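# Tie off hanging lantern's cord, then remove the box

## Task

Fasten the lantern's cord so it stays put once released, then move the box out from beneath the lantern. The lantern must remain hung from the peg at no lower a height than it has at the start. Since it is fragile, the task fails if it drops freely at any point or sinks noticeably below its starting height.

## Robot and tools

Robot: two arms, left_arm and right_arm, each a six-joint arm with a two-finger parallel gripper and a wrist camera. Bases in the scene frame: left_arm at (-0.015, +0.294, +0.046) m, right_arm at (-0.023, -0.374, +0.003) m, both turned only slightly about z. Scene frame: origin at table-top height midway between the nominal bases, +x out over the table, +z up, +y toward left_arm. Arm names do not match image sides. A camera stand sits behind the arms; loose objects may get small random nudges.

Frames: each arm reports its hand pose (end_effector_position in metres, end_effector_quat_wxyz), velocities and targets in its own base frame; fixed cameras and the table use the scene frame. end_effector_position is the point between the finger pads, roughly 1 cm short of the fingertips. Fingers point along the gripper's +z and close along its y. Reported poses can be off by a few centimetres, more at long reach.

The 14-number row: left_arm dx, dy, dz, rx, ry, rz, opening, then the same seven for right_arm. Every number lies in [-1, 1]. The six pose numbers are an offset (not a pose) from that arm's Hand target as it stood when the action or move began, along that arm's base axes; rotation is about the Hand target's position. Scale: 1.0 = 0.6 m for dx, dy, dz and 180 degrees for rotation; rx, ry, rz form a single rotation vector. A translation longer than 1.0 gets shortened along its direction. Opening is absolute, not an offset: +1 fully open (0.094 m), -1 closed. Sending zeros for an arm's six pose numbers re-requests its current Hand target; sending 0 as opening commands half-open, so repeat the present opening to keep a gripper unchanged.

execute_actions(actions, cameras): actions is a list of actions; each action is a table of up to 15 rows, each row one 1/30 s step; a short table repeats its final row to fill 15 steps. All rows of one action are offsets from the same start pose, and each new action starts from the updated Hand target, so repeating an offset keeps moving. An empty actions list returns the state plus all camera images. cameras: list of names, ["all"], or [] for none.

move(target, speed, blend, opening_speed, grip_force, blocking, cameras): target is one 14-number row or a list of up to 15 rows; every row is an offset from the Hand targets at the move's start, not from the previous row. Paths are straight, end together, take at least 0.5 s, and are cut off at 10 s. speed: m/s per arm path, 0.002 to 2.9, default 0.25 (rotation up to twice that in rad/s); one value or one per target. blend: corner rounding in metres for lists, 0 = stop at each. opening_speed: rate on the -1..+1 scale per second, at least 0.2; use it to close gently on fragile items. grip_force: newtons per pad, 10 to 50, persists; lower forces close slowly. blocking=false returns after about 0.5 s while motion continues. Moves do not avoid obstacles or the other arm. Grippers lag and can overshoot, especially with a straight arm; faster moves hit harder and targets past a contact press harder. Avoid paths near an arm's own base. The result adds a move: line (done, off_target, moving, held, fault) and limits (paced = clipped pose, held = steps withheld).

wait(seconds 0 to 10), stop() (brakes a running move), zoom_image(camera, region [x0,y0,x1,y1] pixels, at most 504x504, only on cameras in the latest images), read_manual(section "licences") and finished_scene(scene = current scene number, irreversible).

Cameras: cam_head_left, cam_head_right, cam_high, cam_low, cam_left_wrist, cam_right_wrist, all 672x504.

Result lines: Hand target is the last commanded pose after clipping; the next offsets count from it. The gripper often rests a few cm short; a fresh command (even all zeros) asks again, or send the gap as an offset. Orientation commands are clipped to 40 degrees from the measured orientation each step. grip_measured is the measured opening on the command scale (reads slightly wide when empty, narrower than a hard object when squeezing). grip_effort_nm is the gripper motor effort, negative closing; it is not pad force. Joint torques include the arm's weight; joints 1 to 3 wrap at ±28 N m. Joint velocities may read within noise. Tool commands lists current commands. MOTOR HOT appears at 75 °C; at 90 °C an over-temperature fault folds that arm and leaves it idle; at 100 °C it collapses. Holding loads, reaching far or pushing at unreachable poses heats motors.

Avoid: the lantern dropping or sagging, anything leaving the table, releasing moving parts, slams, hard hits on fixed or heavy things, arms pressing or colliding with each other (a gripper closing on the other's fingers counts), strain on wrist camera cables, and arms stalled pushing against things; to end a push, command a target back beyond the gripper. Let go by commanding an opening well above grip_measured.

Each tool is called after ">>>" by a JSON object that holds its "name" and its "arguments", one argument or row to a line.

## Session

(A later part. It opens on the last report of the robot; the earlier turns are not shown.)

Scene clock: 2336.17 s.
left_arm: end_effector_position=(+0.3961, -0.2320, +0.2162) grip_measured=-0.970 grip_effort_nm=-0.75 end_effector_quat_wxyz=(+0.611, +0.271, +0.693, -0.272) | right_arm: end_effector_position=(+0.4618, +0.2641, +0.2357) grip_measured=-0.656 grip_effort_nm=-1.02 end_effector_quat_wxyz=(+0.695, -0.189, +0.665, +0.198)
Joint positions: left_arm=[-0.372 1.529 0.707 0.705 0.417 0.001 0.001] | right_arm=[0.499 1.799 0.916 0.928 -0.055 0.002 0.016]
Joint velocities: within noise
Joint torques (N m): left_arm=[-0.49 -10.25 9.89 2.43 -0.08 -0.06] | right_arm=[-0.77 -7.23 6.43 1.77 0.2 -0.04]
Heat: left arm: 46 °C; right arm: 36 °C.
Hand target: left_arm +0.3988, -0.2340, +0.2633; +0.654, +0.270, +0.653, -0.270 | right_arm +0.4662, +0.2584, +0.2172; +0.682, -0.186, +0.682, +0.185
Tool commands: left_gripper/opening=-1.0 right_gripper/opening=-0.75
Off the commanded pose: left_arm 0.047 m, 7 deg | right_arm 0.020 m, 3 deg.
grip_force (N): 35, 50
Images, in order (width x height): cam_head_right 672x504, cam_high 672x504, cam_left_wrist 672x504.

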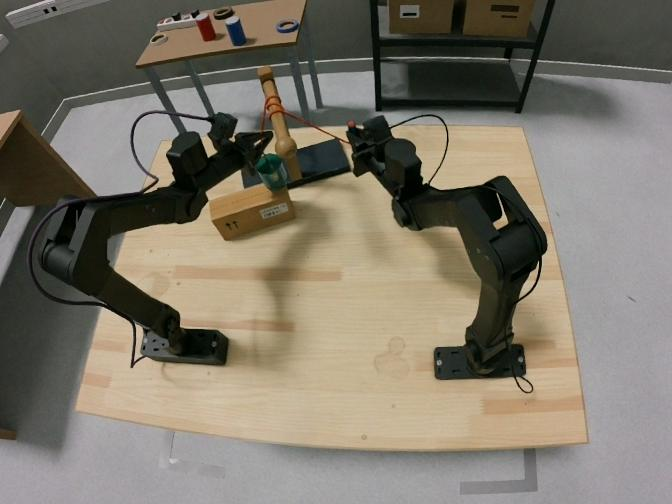

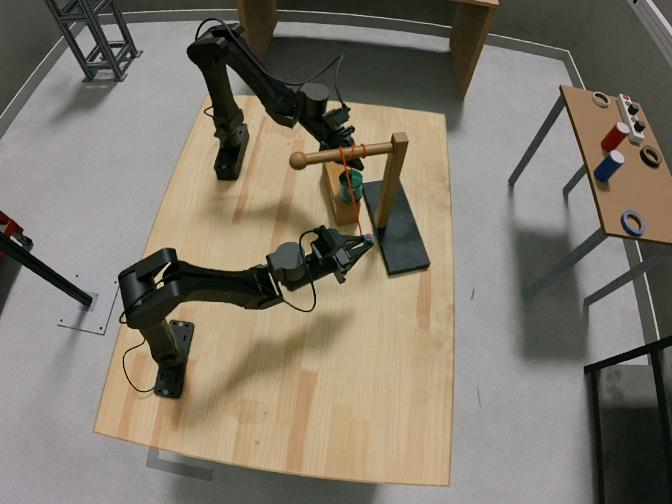

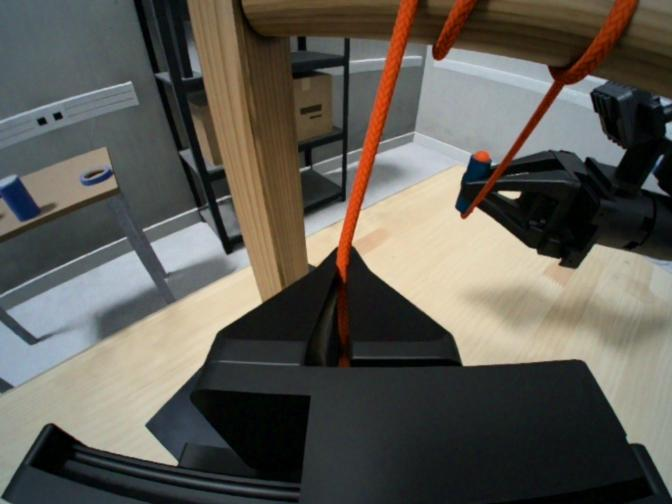

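>>> {"name": "move", "arguments": {
  "target": [0.0233, -0.0233, 0.0133, 0, 0, 0, -1.0, 0, 0, 0, 0, 0, 0, -0.75],
  "speed": 0.03,
  "cameras": ["cam_right_wrist", "cam_low", "cam_high", "cam_head_right"]
}}

>>> {"name": "zoom_image", "arguments": {
  "camera": "cam_low",
  "region": [340, 175, 420, 295]
}}

>>> {"name": "zoom_image", "arguments": {
  "camera": "cam_right_wrist",
  "region": [0, 0, 300, 380]
}}

>>> {"name": "zoom_image", "arguments": {
  "camera": "cam_high",
  "region": [270, 100, 430, 260]
}}

>>> {"name": "zoom_image", "arguments": {
  "camera": "cam_head_right",
  "region": [210, 60, 350, 240]
}}

Scene clock: 2366.90 s.
left_arm: end_effector_position=(+0.4049, -0.2437, +0.2471) grip_measured=-0.970 grip_effort_nm=-0.75 end_effector_quat_wxyz=(+0.629, +0.272, +0.676, -0.271) | right_arm: end_effector_position=(+0.4622, +0.2635, +0.2340) grip_measured=-0.656 grip_effort_nm=-1.02 end_effector_quat_wxyz=(+0.693, -0.188, +0.667, +0.196)
Joint positions: left_arm=[-0.398 1.529 0.796 0.666 0.392 0.001 0.001] | right_arm=[0.499 1.799 0.916 0.921 -0.052 0.002 0.016]
Joint torques (N m): left_arm=[-0.47 -5.9 10.25 2.51 -0.11 -0.05] | right_arm=[-0.69 -7.21 6.41 1.87 0.16 -0.05]
Heat: left arm: 47 °C; right arm: 36 °C.
Hand target: left_arm +0.4127, -0.2480, +0.2712; +0.654, +0.270, +0.653, -0.270 | right_arm +0.4662, +0.2584, +0.2172; +0.682, -0.186, +0.682, +0.185
Off the commanded pose: left_arm 0.026 m, 4 deg | right_arm 0.018 m, 2 deg.
grip_force (N): 35, 50
move: off_target (left_arm, right_arm)
Images, in order (width x height): cam_head_right 672x504, cam_high 672x504, cam_low 672x504, cam_right_wrist 672x504.

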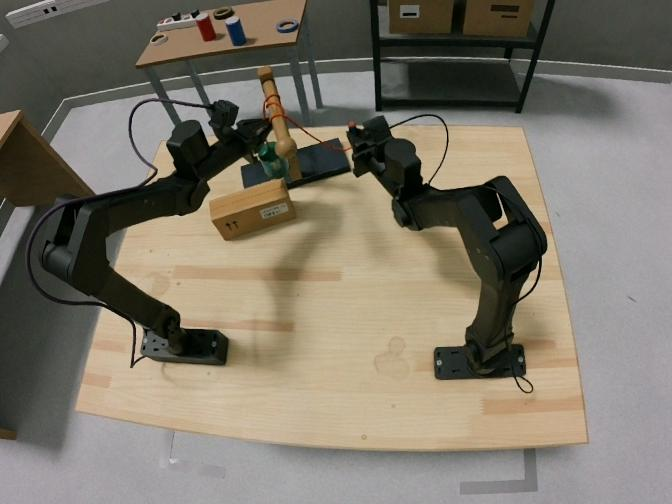

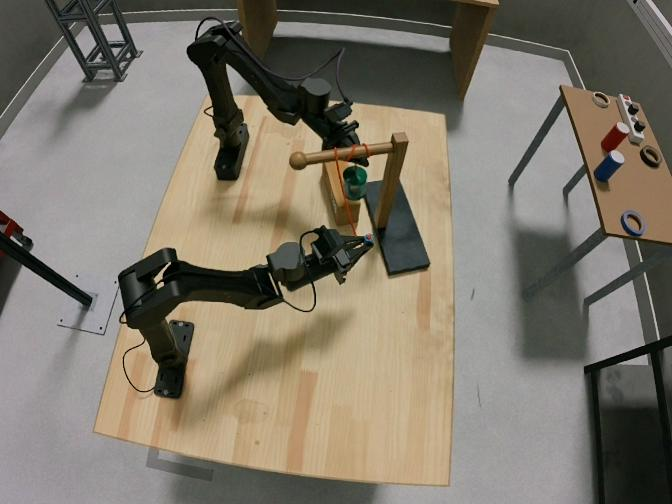

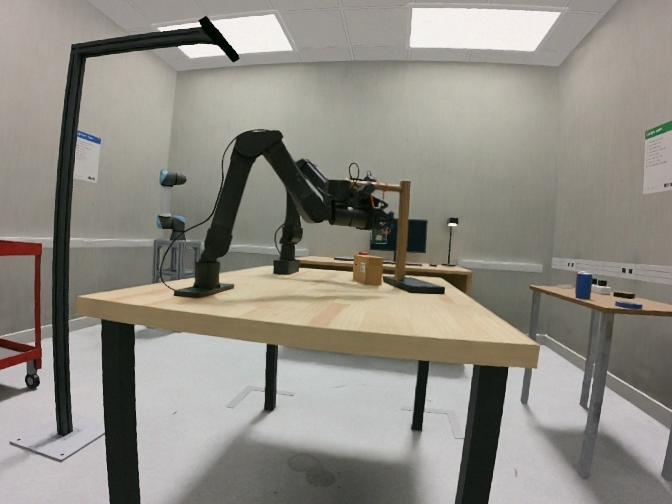

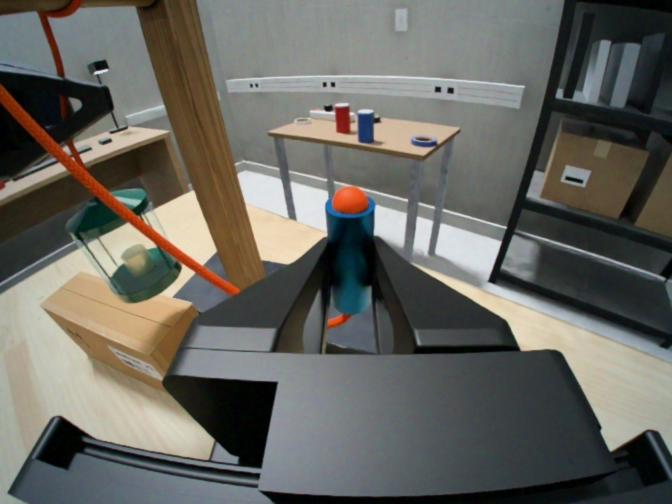

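Scaled by 4.200 from the camera's 672x504 image, which has a finer 960x720 frame.

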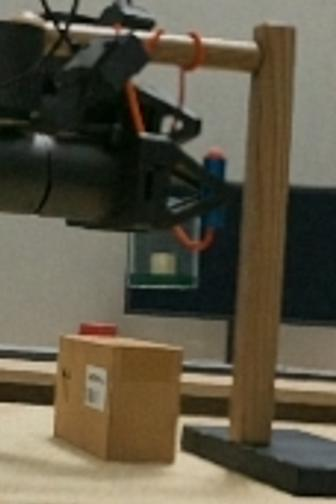

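Scaled by 1.326 from the camera's 672x504 image, which has a finer 960x720 frame.

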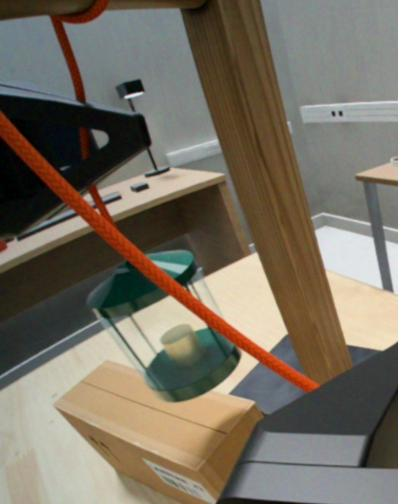

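Scaled by 3.150 from the camera's 672x504 image, which has a finer 960x720 frame.

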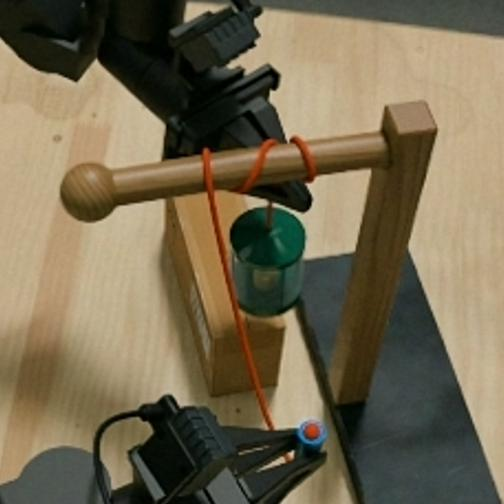

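Scaled by 2.800 from the camera's 672x504 image, which has a finer 960x720 frame.

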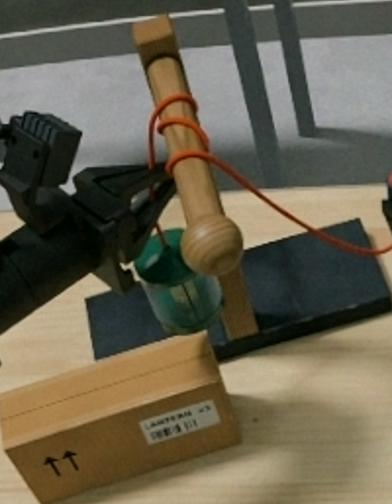

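>>> {"name": "move", "arguments": {
  "target": [0, 0, 0, 0, 0, 0, -1.0, 0.02, -0.0333, -0.0333, 0, 0, 0, -0.75],
  "speed": 0.04,
  "cameras": ["cam_right_wrist", "cam_left_wrist", "cam_high", "cam_head_right"]
}}

>>> {"name": "zoom_image", "arguments": {
  "camera": "cam_high",
  "region": [270, 100, 430, 260]
}}

>>> {"name": "zoom_image", "arguments": {
  "camera": "cam_head_right",
  "region": [210, 60, 350, 240]
}}

Scene clock: 2395.97 s.
left_arm: end_effector_position=(+0.4050, -0.2436, +0.2469) grip_measured=-0.970 grip_effort_nm=-0.75 end_effector_quat_wxyz=(+0.629, +0.272, +0.676, -0.271) | right_arm: end_effector_position=(+0.4761, +0.2428, +0.2112) grip_measured=-0.656 grip_effort_nm=-1.02 end_effector_quat_wxyz=(+0.690, -0.186, +0.673, +0.191)
Joint positions: left_arm=[-0.398 1.529 0.796 0.665 0.392 0.001 0.001] | right_arm=[0.434 1.859 0.897 0.985 -0.105 0.002 0.016]
Joint torques (N m): left_arm=[-0.44 -5.9 10.25 2.5 -0.09 -0.05] | right_arm=[-0.85 -7.35 5.94 2.06 0.02 -0.06]
Heat: left arm: 50 °C; right arm: 38 °C.
Hand target: left_arm +0.4127, -0.2480, +0.2712; +0.653, +0.270, +0.653, -0.270 | right_arm +0.4782, +0.2383, +0.1972; +0.682, -0.186, +0.682, +0.185
Off the commanded pose: left_arm 0.026 m, 4 deg | right_arm 0.015 m, 1 deg.
grip_force (N): 35, 50
move: off_target (left_arm, right_arm)
Images, in order (width x height): cam_head_right 672x504, cam_high 672x504, cam_left_wrist 672x504, cam_right_wrist 672x504.

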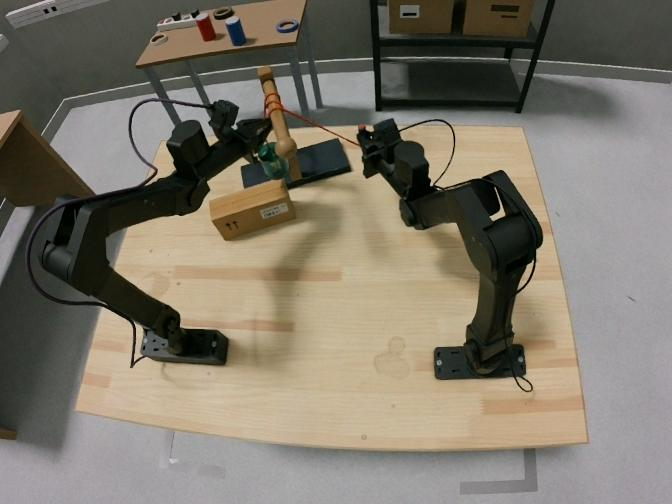

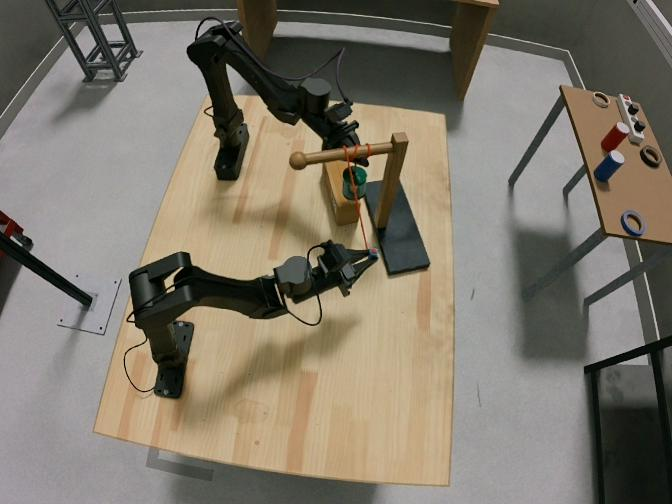

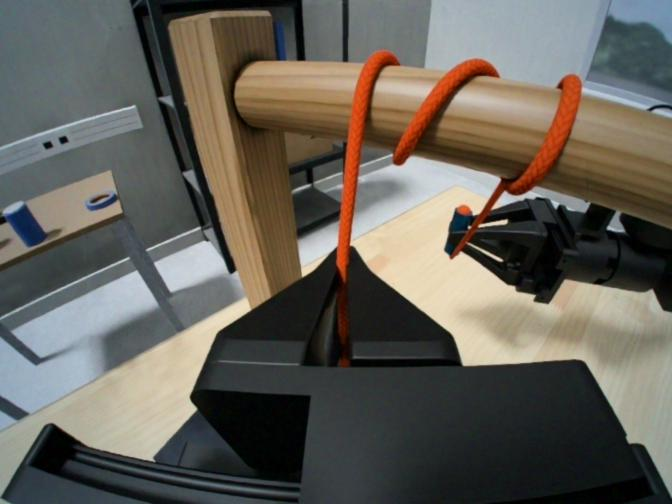

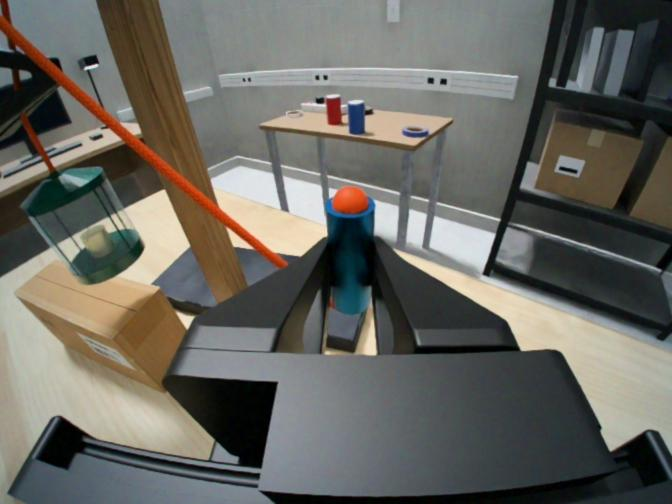

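Scaled by 3.150 from the camera's 672x504 image, which has a finer 960x720 frame.

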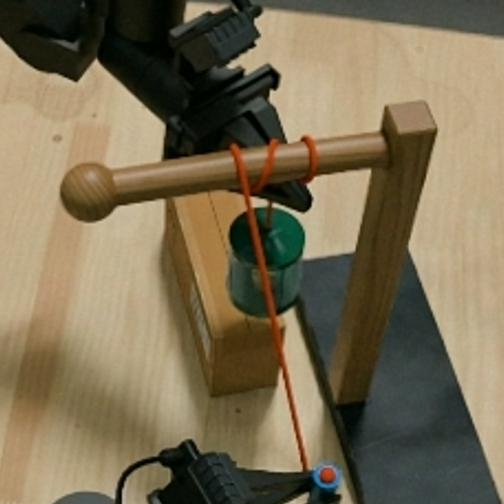

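Scaled by 2.800 from the camera's 672x504 image, which has a finer 960x720 frame.

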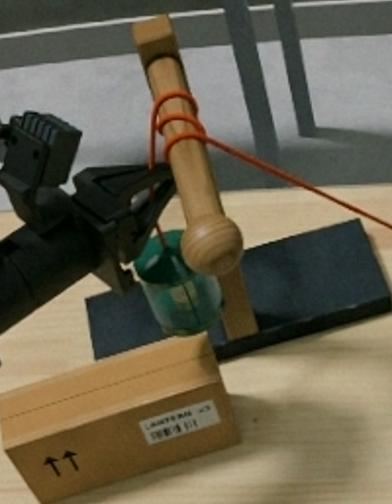

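>>> {"name": "move", "arguments": {
  "target": [0, 0, 0, 0, 0, 0, -1.0, 0.01, -0.0167, -0.0167, 0, 0, 0, -0.75],
  "speed": 0.04,
  "cameras": ["cam_right_wrist", "cam_left_wrist"]
}}

>>> {"name": "zoom_image", "arguments": {
  "camera": "cam_left_wrist",
  "region": [200, 0, 640, 360]
}}

Scene clock: 2409.67 s.
left_arm: end_effector_position=(+0.4050, -0.2436, +0.2469) grip_measured=-0.970 grip_effort_nm=-0.75 end_effector_quat_wxyz=(+0.629, +0.272, +0.676, -0.271) | right_arm: end_effector_position=(+0.4796, +0.2373, +0.2094) grip_measured=-0.656 grip_effort_nm=-1.02 end_effector_quat_wxyz=(+0.697, -0.191, +0.662, +0.198)
Joint positions: left_arm=[-0.398 1.529 0.796 0.665 0.392 0.001 0.001] | right_arm=[0.407 1.887 0.893 1.046 -0.15 0.002 0.016]
Joint torques (N m): left_arm=[-0.46 -5.94 10.22 2.52 -0.08 -0.05] | right_arm=[-1.32 -7.19 5.5 1.82 0.15 -0.02]
Heat: left arm: 50 °C; right arm: 39 °C.
Hand target: left_arm +0.4127, -0.2480, +0.2712; +0.653, +0.270, +0.653, -0.270 | right_arm +0.4842, +0.2283, +0.1870; +0.682, -0.186, +0.682, +0.185
Off the commanded pose: left_arm 0.026 m, 4 deg | right_arm 0.024 m, 3 deg.
grip_force (N): 35, 50
move: off_target (left_arm, right_arm)
Images, in order (width x height): cam_left_wrist 672x504, cam_right_wrist 672x504.

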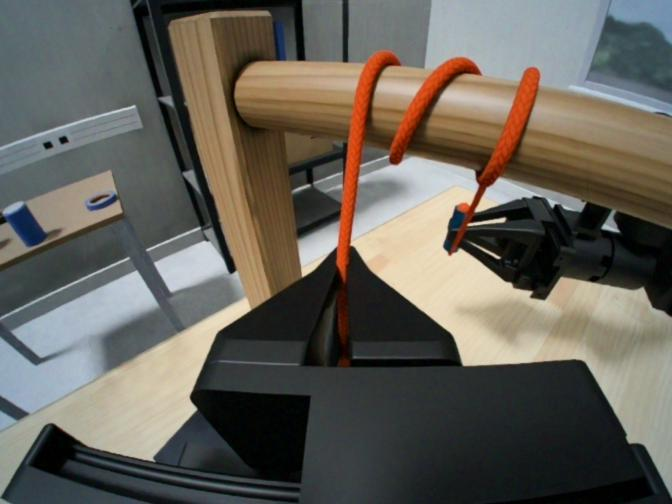

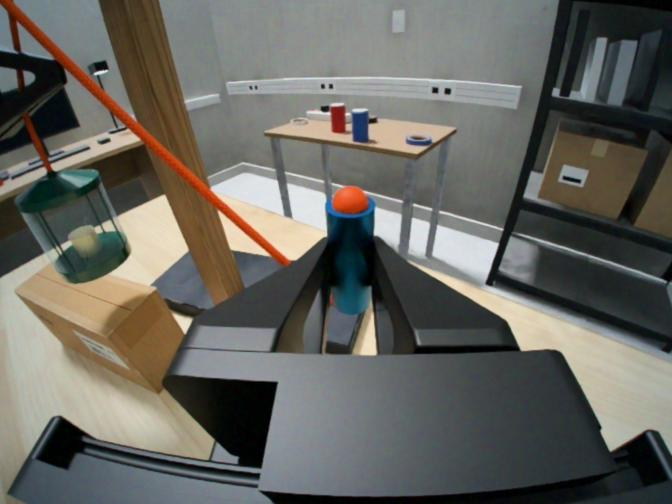

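Scaled by 1.145 from the camera's 672x504 image, which has a finer 960x720 frame.

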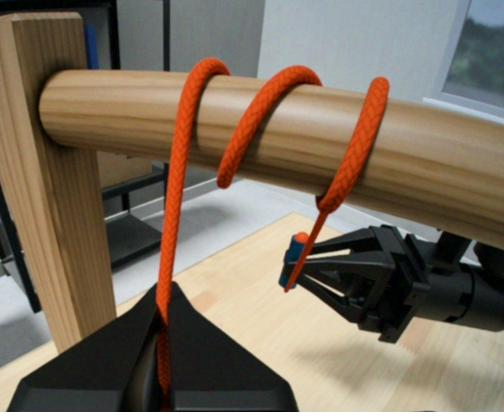

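>>> {"name": "move", "arguments": {
  "target": [0, 0, -0.0333, 0, 0, 0, -1.0, 0, 0, 0, 0, 0, 0, -0.75],
  "speed": 0.03,
  "cameras": ["cam_right_wrist", "cam_left_wrist"]
}}

Scene clock: 2425.90 s.
left_arm: end_effector_position=(+0.4101, -0.2466, +0.2457) grip_measured=-0.970 grip_effort_nm=-0.75 end_effector_quat_wxyz=(+0.639, +0.273, +0.666, -0.272) | right_arm: end_effector_position=(+0.4795, +0.2374, +0.2094) grip_measured=-0.656 grip_effort_nm=-1.02 end_effector_quat_wxyz=(+0.697, -0.192, +0.662, +0.198)
Joint positions: left_arm=[-0.399 1.568 0.796 0.735 0.392 0.001 0.001] | right_arm=[0.407 1.887 0.893 1.046 -0.15 0.002 0.016]
Joint torques (N m): left_arm=[-0.43 -5.72 6.68 2.71 -0.11 -0.04] | right_arm=[-1.25 -7.13 5.5 1.8 0.17 -0.06]
Heat: left arm: 51 °C; right arm: 39 °C.
Hand target: left_arm +0.4127, -0.2481, +0.2513; +0.654, +0.270, +0.653, -0.270 | right_arm +0.4842, +0.2284, +0.1870; +0.682, -0.186, +0.682, +0.185
Off the commanded pose: left_arm 0.006 m, 2 deg | right_arm 0.025 m, 3 deg.
grip_force (N): 35, 50
move: off_target (right_arm)
Images, in order (width x height): cam_left_wrist 672x504, cam_right_wrist 672x504.

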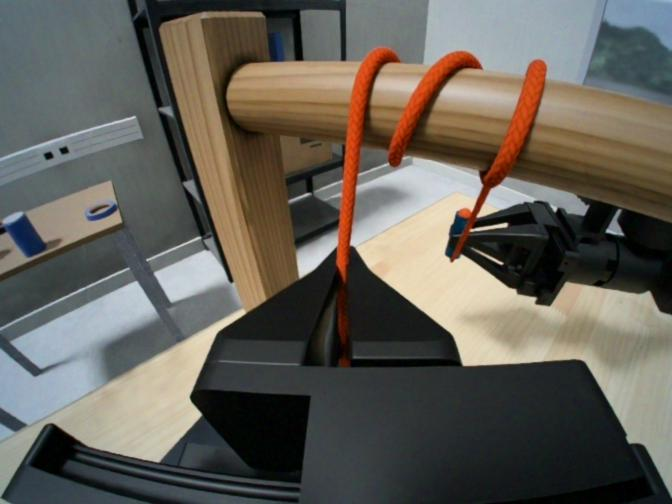

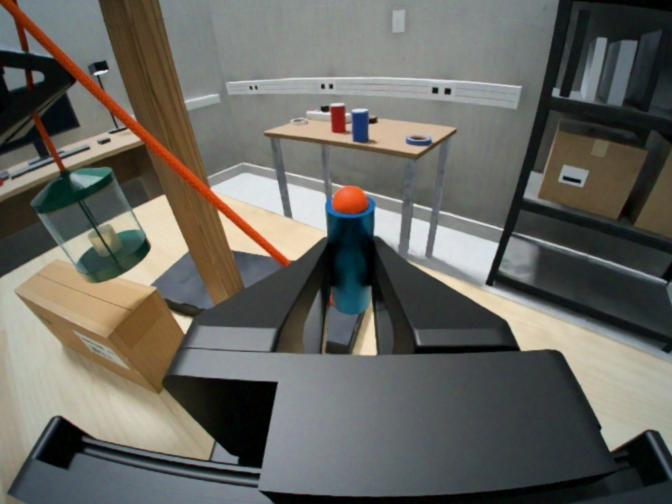

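>>> {"name": "move", "arguments": {
  "target": [0.0083, -0.005, -0.02, 0, 0, 0, -1.0, 0, 0, 0, 0, 0, 0, -0.75],
  "speed": 0.03,
  "cameras": ["cam_right_wrist", "cam_left_wrist", "cam_high", "cam_head_right"]
}}

>>> {"name": "zoom_image", "arguments": {
  "camera": "cam_head_right",
  "region": [230, 70, 330, 220]
}}

>>> {"name": "zoom_image", "arguments": {
  "camera": "cam_high",
  "region": [310, 110, 430, 230]
}}

Scene clock: 2455.97 s.
left_arm: end_effector_position=(+0.4149, -0.2502, +0.2445) grip_measured=-0.970 grip_effort_nm=-0.75 end_effector_quat_wxyz=(+0.652, +0.274, +0.652, -0.273) | right_arm: end_effector_position=(+0.4795, +0.2374, +0.2094) grip_measured=-0.656 grip_effort_nm=-1.02 end_effector_quat_wxyz=(+0.697, -0.192, +0.662, +0.198)
Joint positions: left_arm=[-0.402 1.613 0.796 0.817 0.392 0.001 0.001] | right_arm=[0.407 1.887 0.893 1.046 -0.15 0.002 0.016]
Joint torques (N m): left_arm=[-0.32 -5.55 6.12 2.39 -0.12 -0.03] | right_arm=[-1.26 -7.19 5.55 1.82 0.17 -0.05]
Heat: left arm: 46 °C; right arm: 38 °C.
Hand target: left_arm +0.4177, -0.2510, +0.2391; +0.653, +0.270, +0.654, -0.270 | right_arm +0.4842, +0.2284, +0.1870; +0.682, -0.186, +0.682, +0.185
Off the commanded pose: left_arm 0.006 m, 1 deg | right_arm 0.025 m, 3 deg.
grip_force (N): 35, 50
move: off_target (right_arm)
Images, in order (width x height): cam_head_right 672x504, cam_high 672x504, cam_left_wrist 672x504, cam_right_wrist 672x504.

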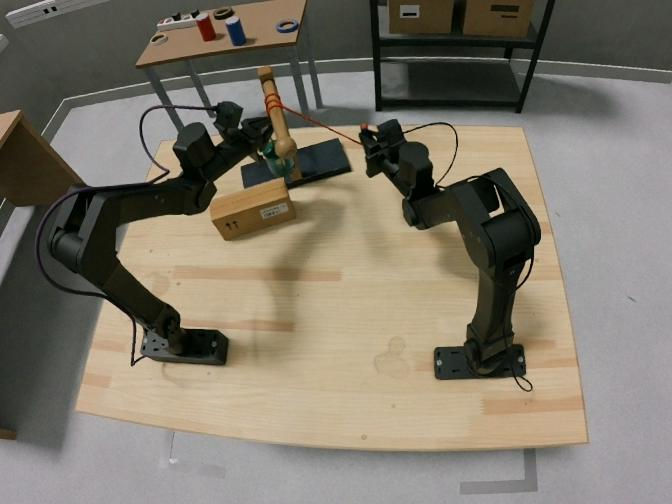

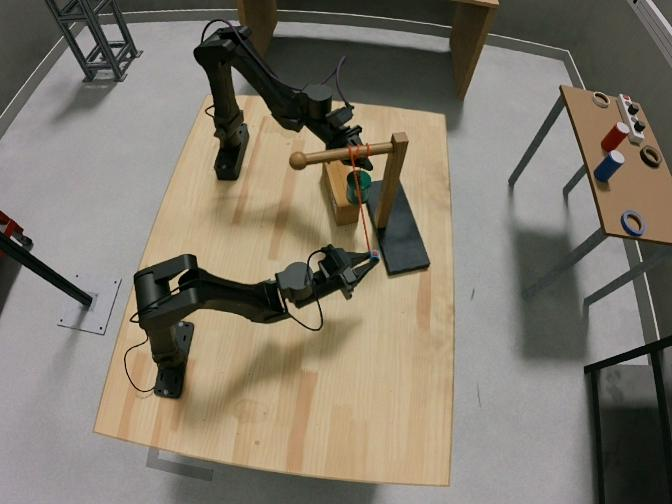

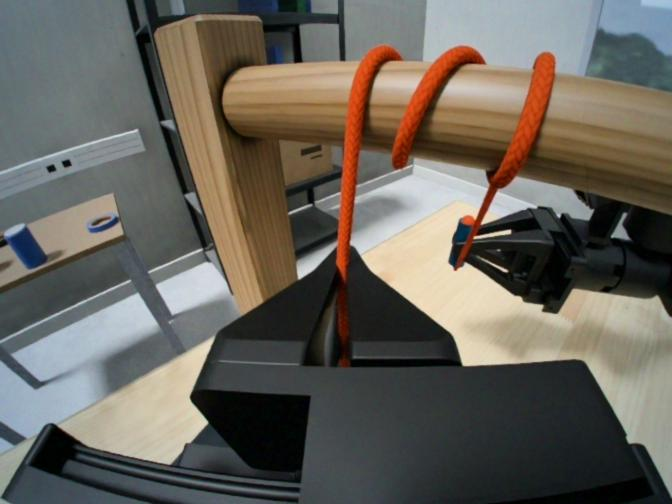

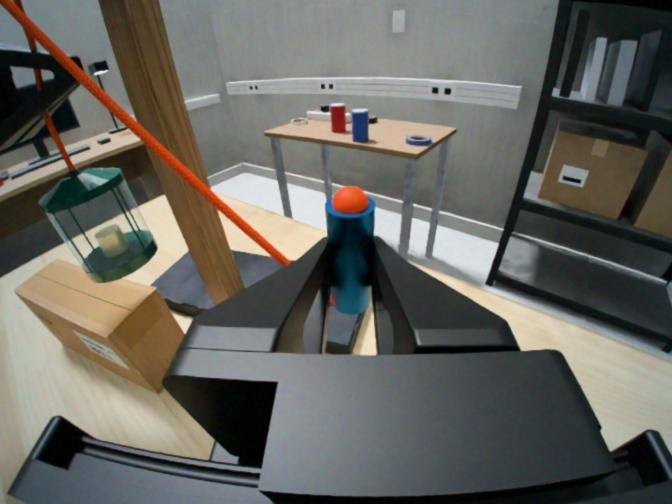

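Scaled by 3.360 from the camera's 672x504 image, which has a finer 960x720 frame.

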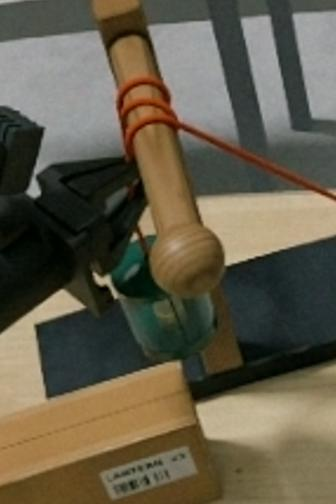

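Scaled by 4.200 from the camera's 672x504 image, which has a finer 960x720 frame.

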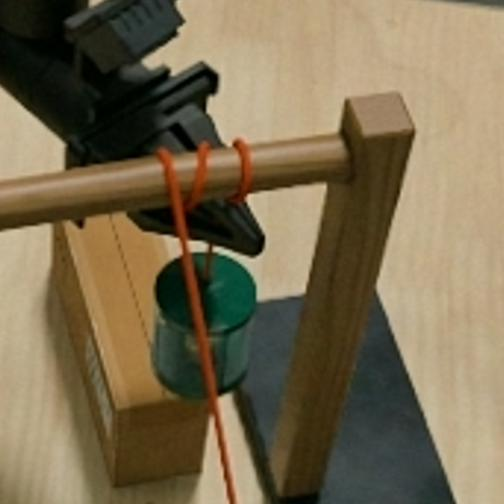

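>>> {"name": "execute_actions", "arguments": {
  "actions": [],
  "cameras": ["cam_right_wrist", "cam_left_wrist", "cam_low", "cam_high"]
}}

Scene clock: 2498.00 s.
left_arm: end_effector_position=(+0.4149, -0.2502, +0.2446) grip_measured=-0.970 grip_effort_nm=-0.75 end_effector_quat_wxyz=(+0.652, +0.274, +0.652, -0.273) | right_arm: end_effector_position=(+0.4795, +0.2374, +0.2094) grip_measured=-0.656 grip_effort_nm=-1.02 end_effector_quat_wxyz=(+0.697, -0.192, +0.662, +0.198)
Joint positions: left_arm=[-0.402 1.613 0.796 0.817 0.392 0.001 0.001] | right_arm=[0.407 1.887 0.893 1.046 -0.15 0.002 0.016]
Joint velocities: within noise
Joint torques (N m): left_arm=[-0.31 -5.56 6.19 2.41 -0.14 -0.05] | right_arm=[-1.24 -7.23 5.48 1.81 0.16 -0.05]
Heat: left arm: 44 °C; right arm: 38 °C.
Hand target: left_arm +0.4177, -0.2510, +0.2392; +0.653, +0.270, +0.653, -0.270 | right_arm +0.4842, +0.2284, +0.1870; +0.682, -0.186, +0.682, +0.185
Tool commands: left_gripper/opening=-1.0 right_gripper/opening=-0.75
Off the commanded pose: left_arm 0.006 m, 1 deg | right_arm 0.025 m, 3 deg.
grip_force (N): 35, 50
Images, in order (width x height): cam_high 672x504, cam_low 672x504, cam_left_wrist 672x504, cam_right_wrist 672x504.

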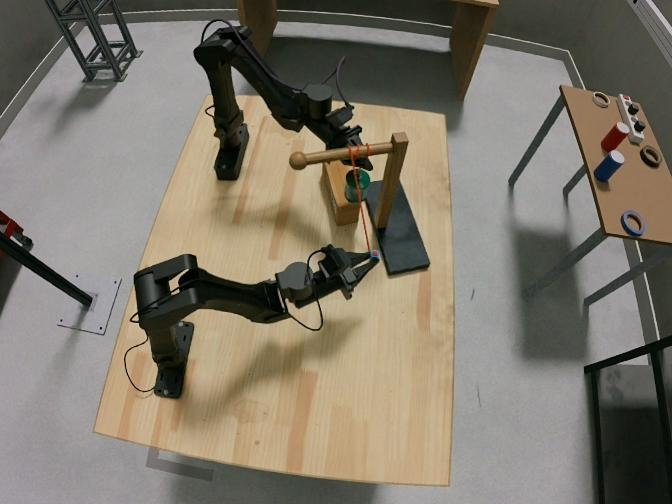

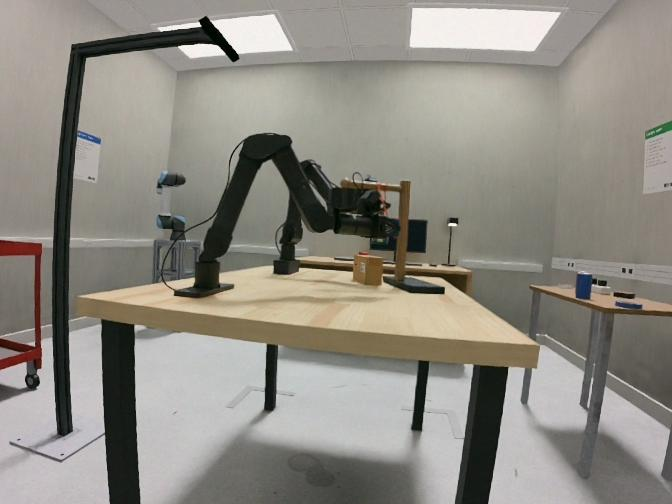

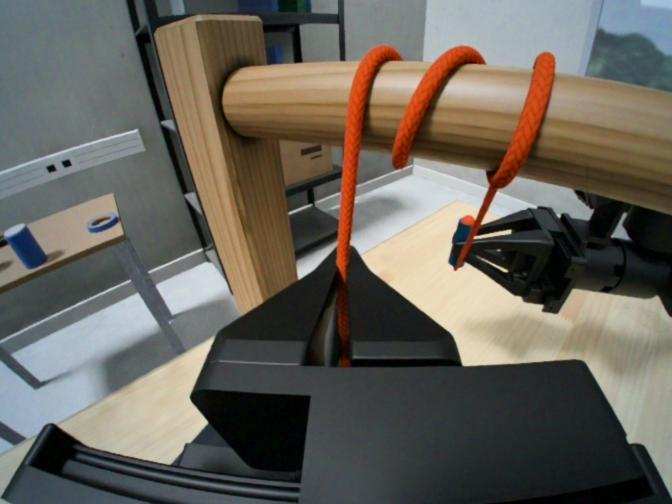

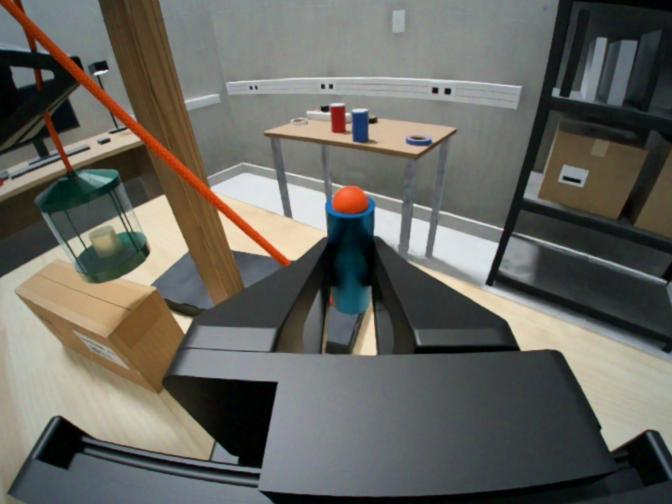

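>>> {"name": "move", "arguments": {
  "target": [0, 0, -0.01667, 0, 0, 0, -1.0, 0, 0, 0, 0, 0, 0, -0.75],
  "speed": 0.03,
  "grip_force": [35, 50],
  "cameras": ["cam_left_wrist"]
}}

Scene clock: 2507.50 s.
left_arm: end_effector_position=(+0.4162, -0.2507, +0.2448) grip_measured=-0.970 grip_effort_nm=-0.75 end_effector_quat_wxyz=(+0.662, +0.274, +0.642, -0.273) | right_arm: end_effector_position=(+0.4795, +0.2374, +0.2094) grip_measured=-0.656 grip_effort_nm=-1.02 end_effector_quat_wxyz=(+0.697, -0.192, +0.662, +0.198)
Joint positions: left_arm=[-0.402 1.635 0.788 0.875 0.392 0.001 0.001] | right_arm=[0.407 1.887 0.893 1.046 -0.15 0.002 0.016]
Joint torques (N m): left_arm=[-0.34 -5.45 5.07 2.27 -0.14 -0.03] | right_arm=[-1.25 -7.21 5.55 1.82 0.17 -0.04]
Heat: left arm: 44 °C; right arm: 38 °C.
Hand target: left_arm +0.4177, -0.2510, +0.2293; +0.654, +0.270, +0.653, -0.270 | right_arm +0.4842, +0.2284, +0.1870; +0.682, -0.186, +0.682, +0.185
Off the commanded pose: left_arm 0.016 m, 2 deg | right_arm 0.025 m, 3 deg.
grip_force (N): 35, 50
move: off_target (left_arm, right_arm)
Images, in order (width x height): cam_left_wrist 672x504.

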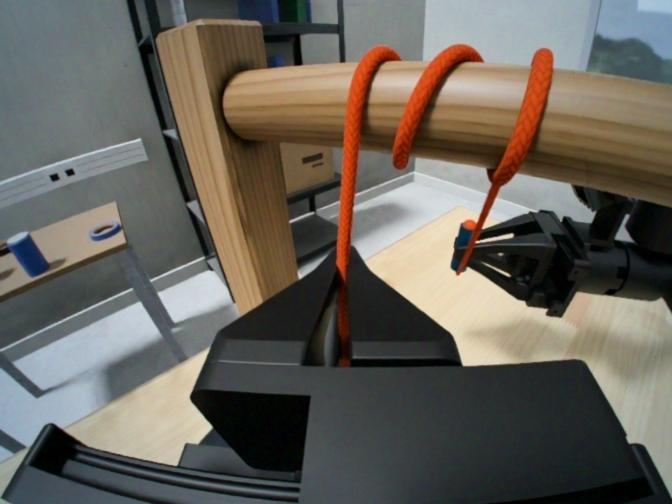

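>>> {"name": "move", "arguments": {
  "target": [0, 0, -0.01333, 0, 0, 0, -1.0, 0, 0, 0, 0, 0, 0, -0.75],
  "speed": 0.03,
  "grip_force": [35, 50],
  "cameras": ["cam_left_wrist", "cam_right_wrist"]
}}

Scene clock: 2516.03 s.
left_arm: end_effector_position=(+0.4160, -0.2507, +0.2447) grip_measured=-0.970 grip_effort_nm=-0.75 end_effector_quat_wxyz=(+0.671, +0.274, +0.632, -0.273) | right_arm: end_effector_position=(+0.4795, +0.2374, +0.2094) grip_measured=-0.656 grip_effort_nm=-1.02 end_effector_quat_wxyz=(+0.697, -0.192, +0.662, +0.198)
Joint positions: left_arm=[-0.402 1.652 0.775 0.932 0.392 0.001 0.001] | right_arm=[0.407 1.887 0.893 1.046 -0.15 0.002 0.016]
Joint torques (N m): left_arm=[-0.34 -5.19 4.75 2.01 -0.16 -0.04] | right_arm=[-1.32 -7.27 5.49 1.81 0.15 -0.05]
Heat: left arm: 43 °C; right arm: 38 °C.
Hand target: left_arm +0.4178, -0.2510, +0.2214; +0.654, +0.270, +0.653, -0.270 | right_arm +0.4842, +0.2284, +0.1870; +0.682, -0.186, +0.682, +0.185
Off the commanded pose: left_arm 0.023 m, 3 deg | right_arm 0.025 m, 3 deg.
grip_force (N): 35, 50
move: off_target (left_arm, right_arm)
Images, in order (width x height): cam_left_wrist 672x504, cam_right_wrist 672x504.

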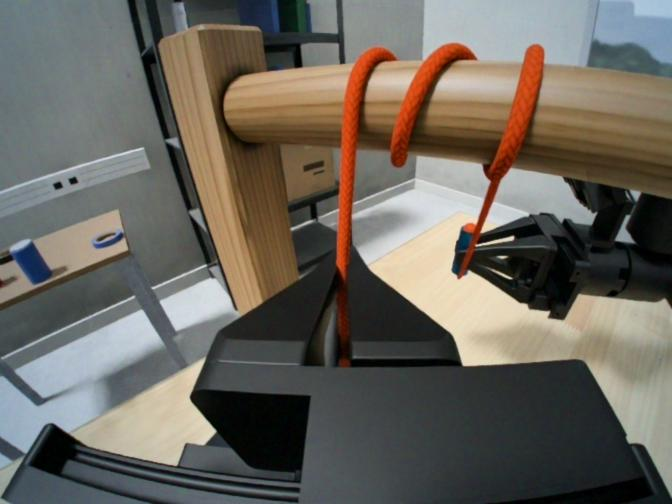

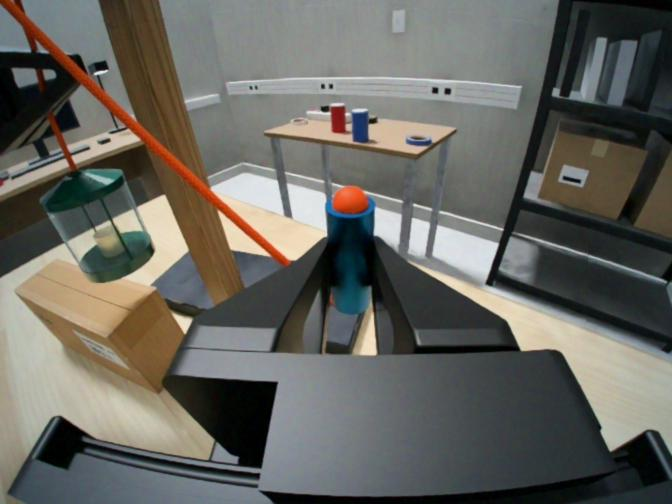

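>>> {"name": "move", "arguments": {
  "target": [0, 0, -0.01667, 0, 0, 0, -1.0, 0, 0, 0, 0, 0, 0, -0.75],
  "speed": 0.03,
  "grip_force": [35, 50],
  "cameras": ["cam_left_wrist", "cam_head_right"]
}}

Scene clock: 2538.97 s.
left_arm: end_effector_position=(+0.4154, -0.2504, +0.2442) grip_measured=-0.970 grip_effort_nm=-0.75 end_effector_quat_wxyz=(+0.682, +0.273, +0.621, -0.273) | right_arm: end_effector_position=(+0.4795, +0.2374, +0.2094) grip_measured=-0.656 grip_effort_nm=-1.02 end_effector_quat_wxyz=(+0.697, -0.192, +0.662, +0.198)
Joint positions: left_arm=[-0.402 1.673 0.759 1.001 0.392 0.001 0.001] | right_arm=[0.407 1.887 0.893 1.046 -0.15 0.002 0.016]
Joint torques (N m): left_arm=[-0.29 -4.83 4.19 1.73 -0.17 -0.04] | right_arm=[-1.32 -7.27 5.52 1.81 0.15 -0.03]
Heat: left arm: 42 °C; right arm: 38 °C.
Hand target: left_arm +0.4177, -0.2510, +0.2112; +0.653, +0.270, +0.653, -0.270 | right_arm +0.4842, +0.2284, +0.1870; +0.682, -0.186, +0.682, +0.185
Off the commanded pose: left_arm 0.033 m, 5 deg | right_arm 0.025 m, 3 deg.
grip_force (N): 35, 50
move: off_target (left_arm, right_arm)
Images, in order (width x height): cam_head_right 672x504, cam_left_wrist 672x504.

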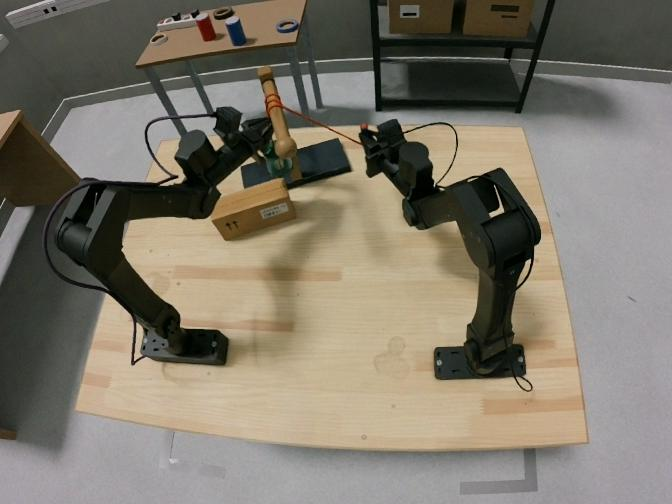

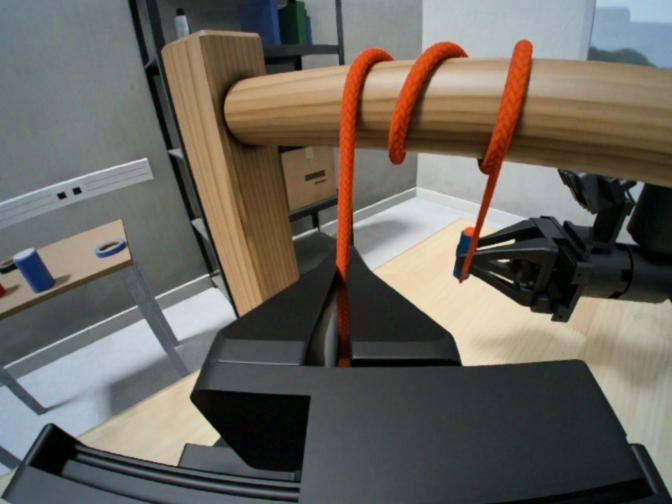

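>>> {"name": "move", "arguments": {
  "target": [0, 0, 0.03, 0, 0, 0, -1.0, 0, 0, 0, 0, 0, 0, -0.75],
  "speed": 0.04,
  "grip_force": [35, 50],
  "cameras": ["cam_right_wrist"]
}}

>>> {"name": "move", "arguments": {
  "target": [0, 0, 0, 0, 0, 0, -0.6, 0, 0, 0, 0, 0, 0, -0.75],
  "speed": 0.04,
  "opening_speed": 0.2,
  "grip_force": [35, 50],
  "cameras": ["cam_right_wrist", "cam_left_wrist"]
}}

Scene clock: 2566.97 s.
left_arm: end_effector_position=(+0.4154, -0.2504, +0.2432) grip_measured=-0.970 grip_effort_nm=-0.75 end_effector_quat_wxyz=(+0.681, +0.273, +0.622, -0.273) | right_arm: end_effector_position=(+0.4795, +0.2374, +0.2094) grip_measured=-0.656 grip_effort_nm=-1.02 end_effector_quat_wxyz=(+0.697, -0.192, +0.662, +0.198)
Joint positions: left_arm=[-0.402 1.673 0.759 0.997 0.392 0.001 0.001] | right_arm=[0.407 1.887 0.893 1.046 -0.15 0.002 0.016]
Joint torques (N m): left_arm=[-0.32 -8.28 6.76 1.01 -0.15 -0.04] | right_arm=[-1.26 -7.23 5.45 1.8 0.16 -0.05]
Heat: left arm: 41 °C; right arm: 38 °C.
Hand target: left_arm +0.4177, -0.2510, +0.2293; +0.654, +0.270, +0.653, -0.270 | right_arm +0.4842, +0.2284, +0.1870; +0.682, -0.186, +0.682, +0.185
Off the commanded pose: left_arm 0.014 m, 5 deg | right_arm 0.025 m, 3 deg.
grip_force (N): 35, 50
move: off_target (left_arm, right_arm)
Images, in order (width x height): cam_right_wrist 672x504.

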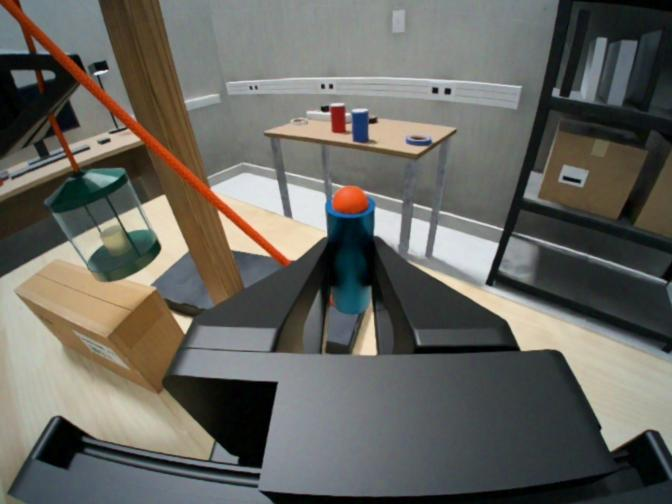

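Scene clock: 2569.17 s.
left_arm: end_effector_position=(+0.4162, -0.2507, +0.2231) grip_measured=-0.603 grip_effort_nm=0.14 end_effector_quat_wxyz=(+0.651, +0.274, +0.653, -0.273) | right_arm: end_effector_position=(+0.4795, +0.2374, +0.2094) grip_measured=-0.656 grip_effort_nm=-1.02 end_effector_quat_wxyz=(+0.697, -0.192, +0.662, +0.198)
Joint positions: left_arm=[-0.402 1.673 0.759 0.912 0.391 0.001 0.019] | right_arm=[0.407 1.887 0.893 1.046 -0.15 0.002 0.016]
Joint torques (N m): left_arm=[-0.36 -8.29 7.21 1.87 -0.13 -0.05] | right_arm=[-1.31 -7.2 5.48 1.79 0.16 -0.04]
Heat: left arm: 41 °C; right arm: 38 °C.
Hand target: left_arm +0.4177, -0.2510, +0.2293; +0.653, +0.270, +0.653, -0.270 | right_arm +0.4842, +0.2284, +0.1870; +0.682, -0.186, +0.682, +0.185
Off the commanded pose: left_arm 0.006 m, 1 deg | right_arm 0.025 m, 3 deg.
grip_force (N): 35, 50
move: off_target (right_arm)
Images, in order (width x height): cam_left_wrist 672x504, cam_right_wrist 672x504.

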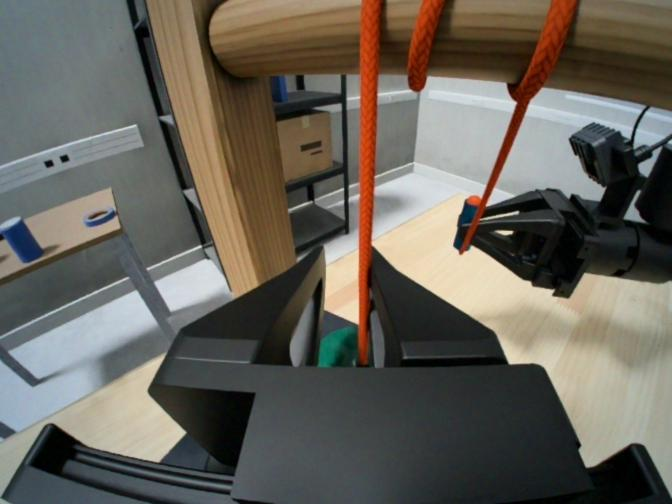

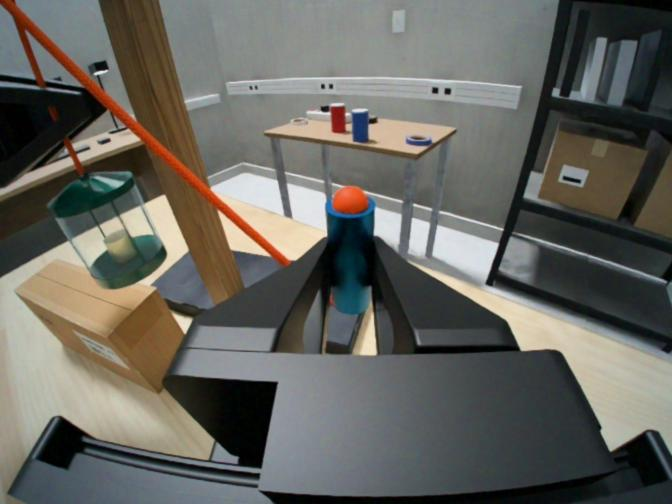

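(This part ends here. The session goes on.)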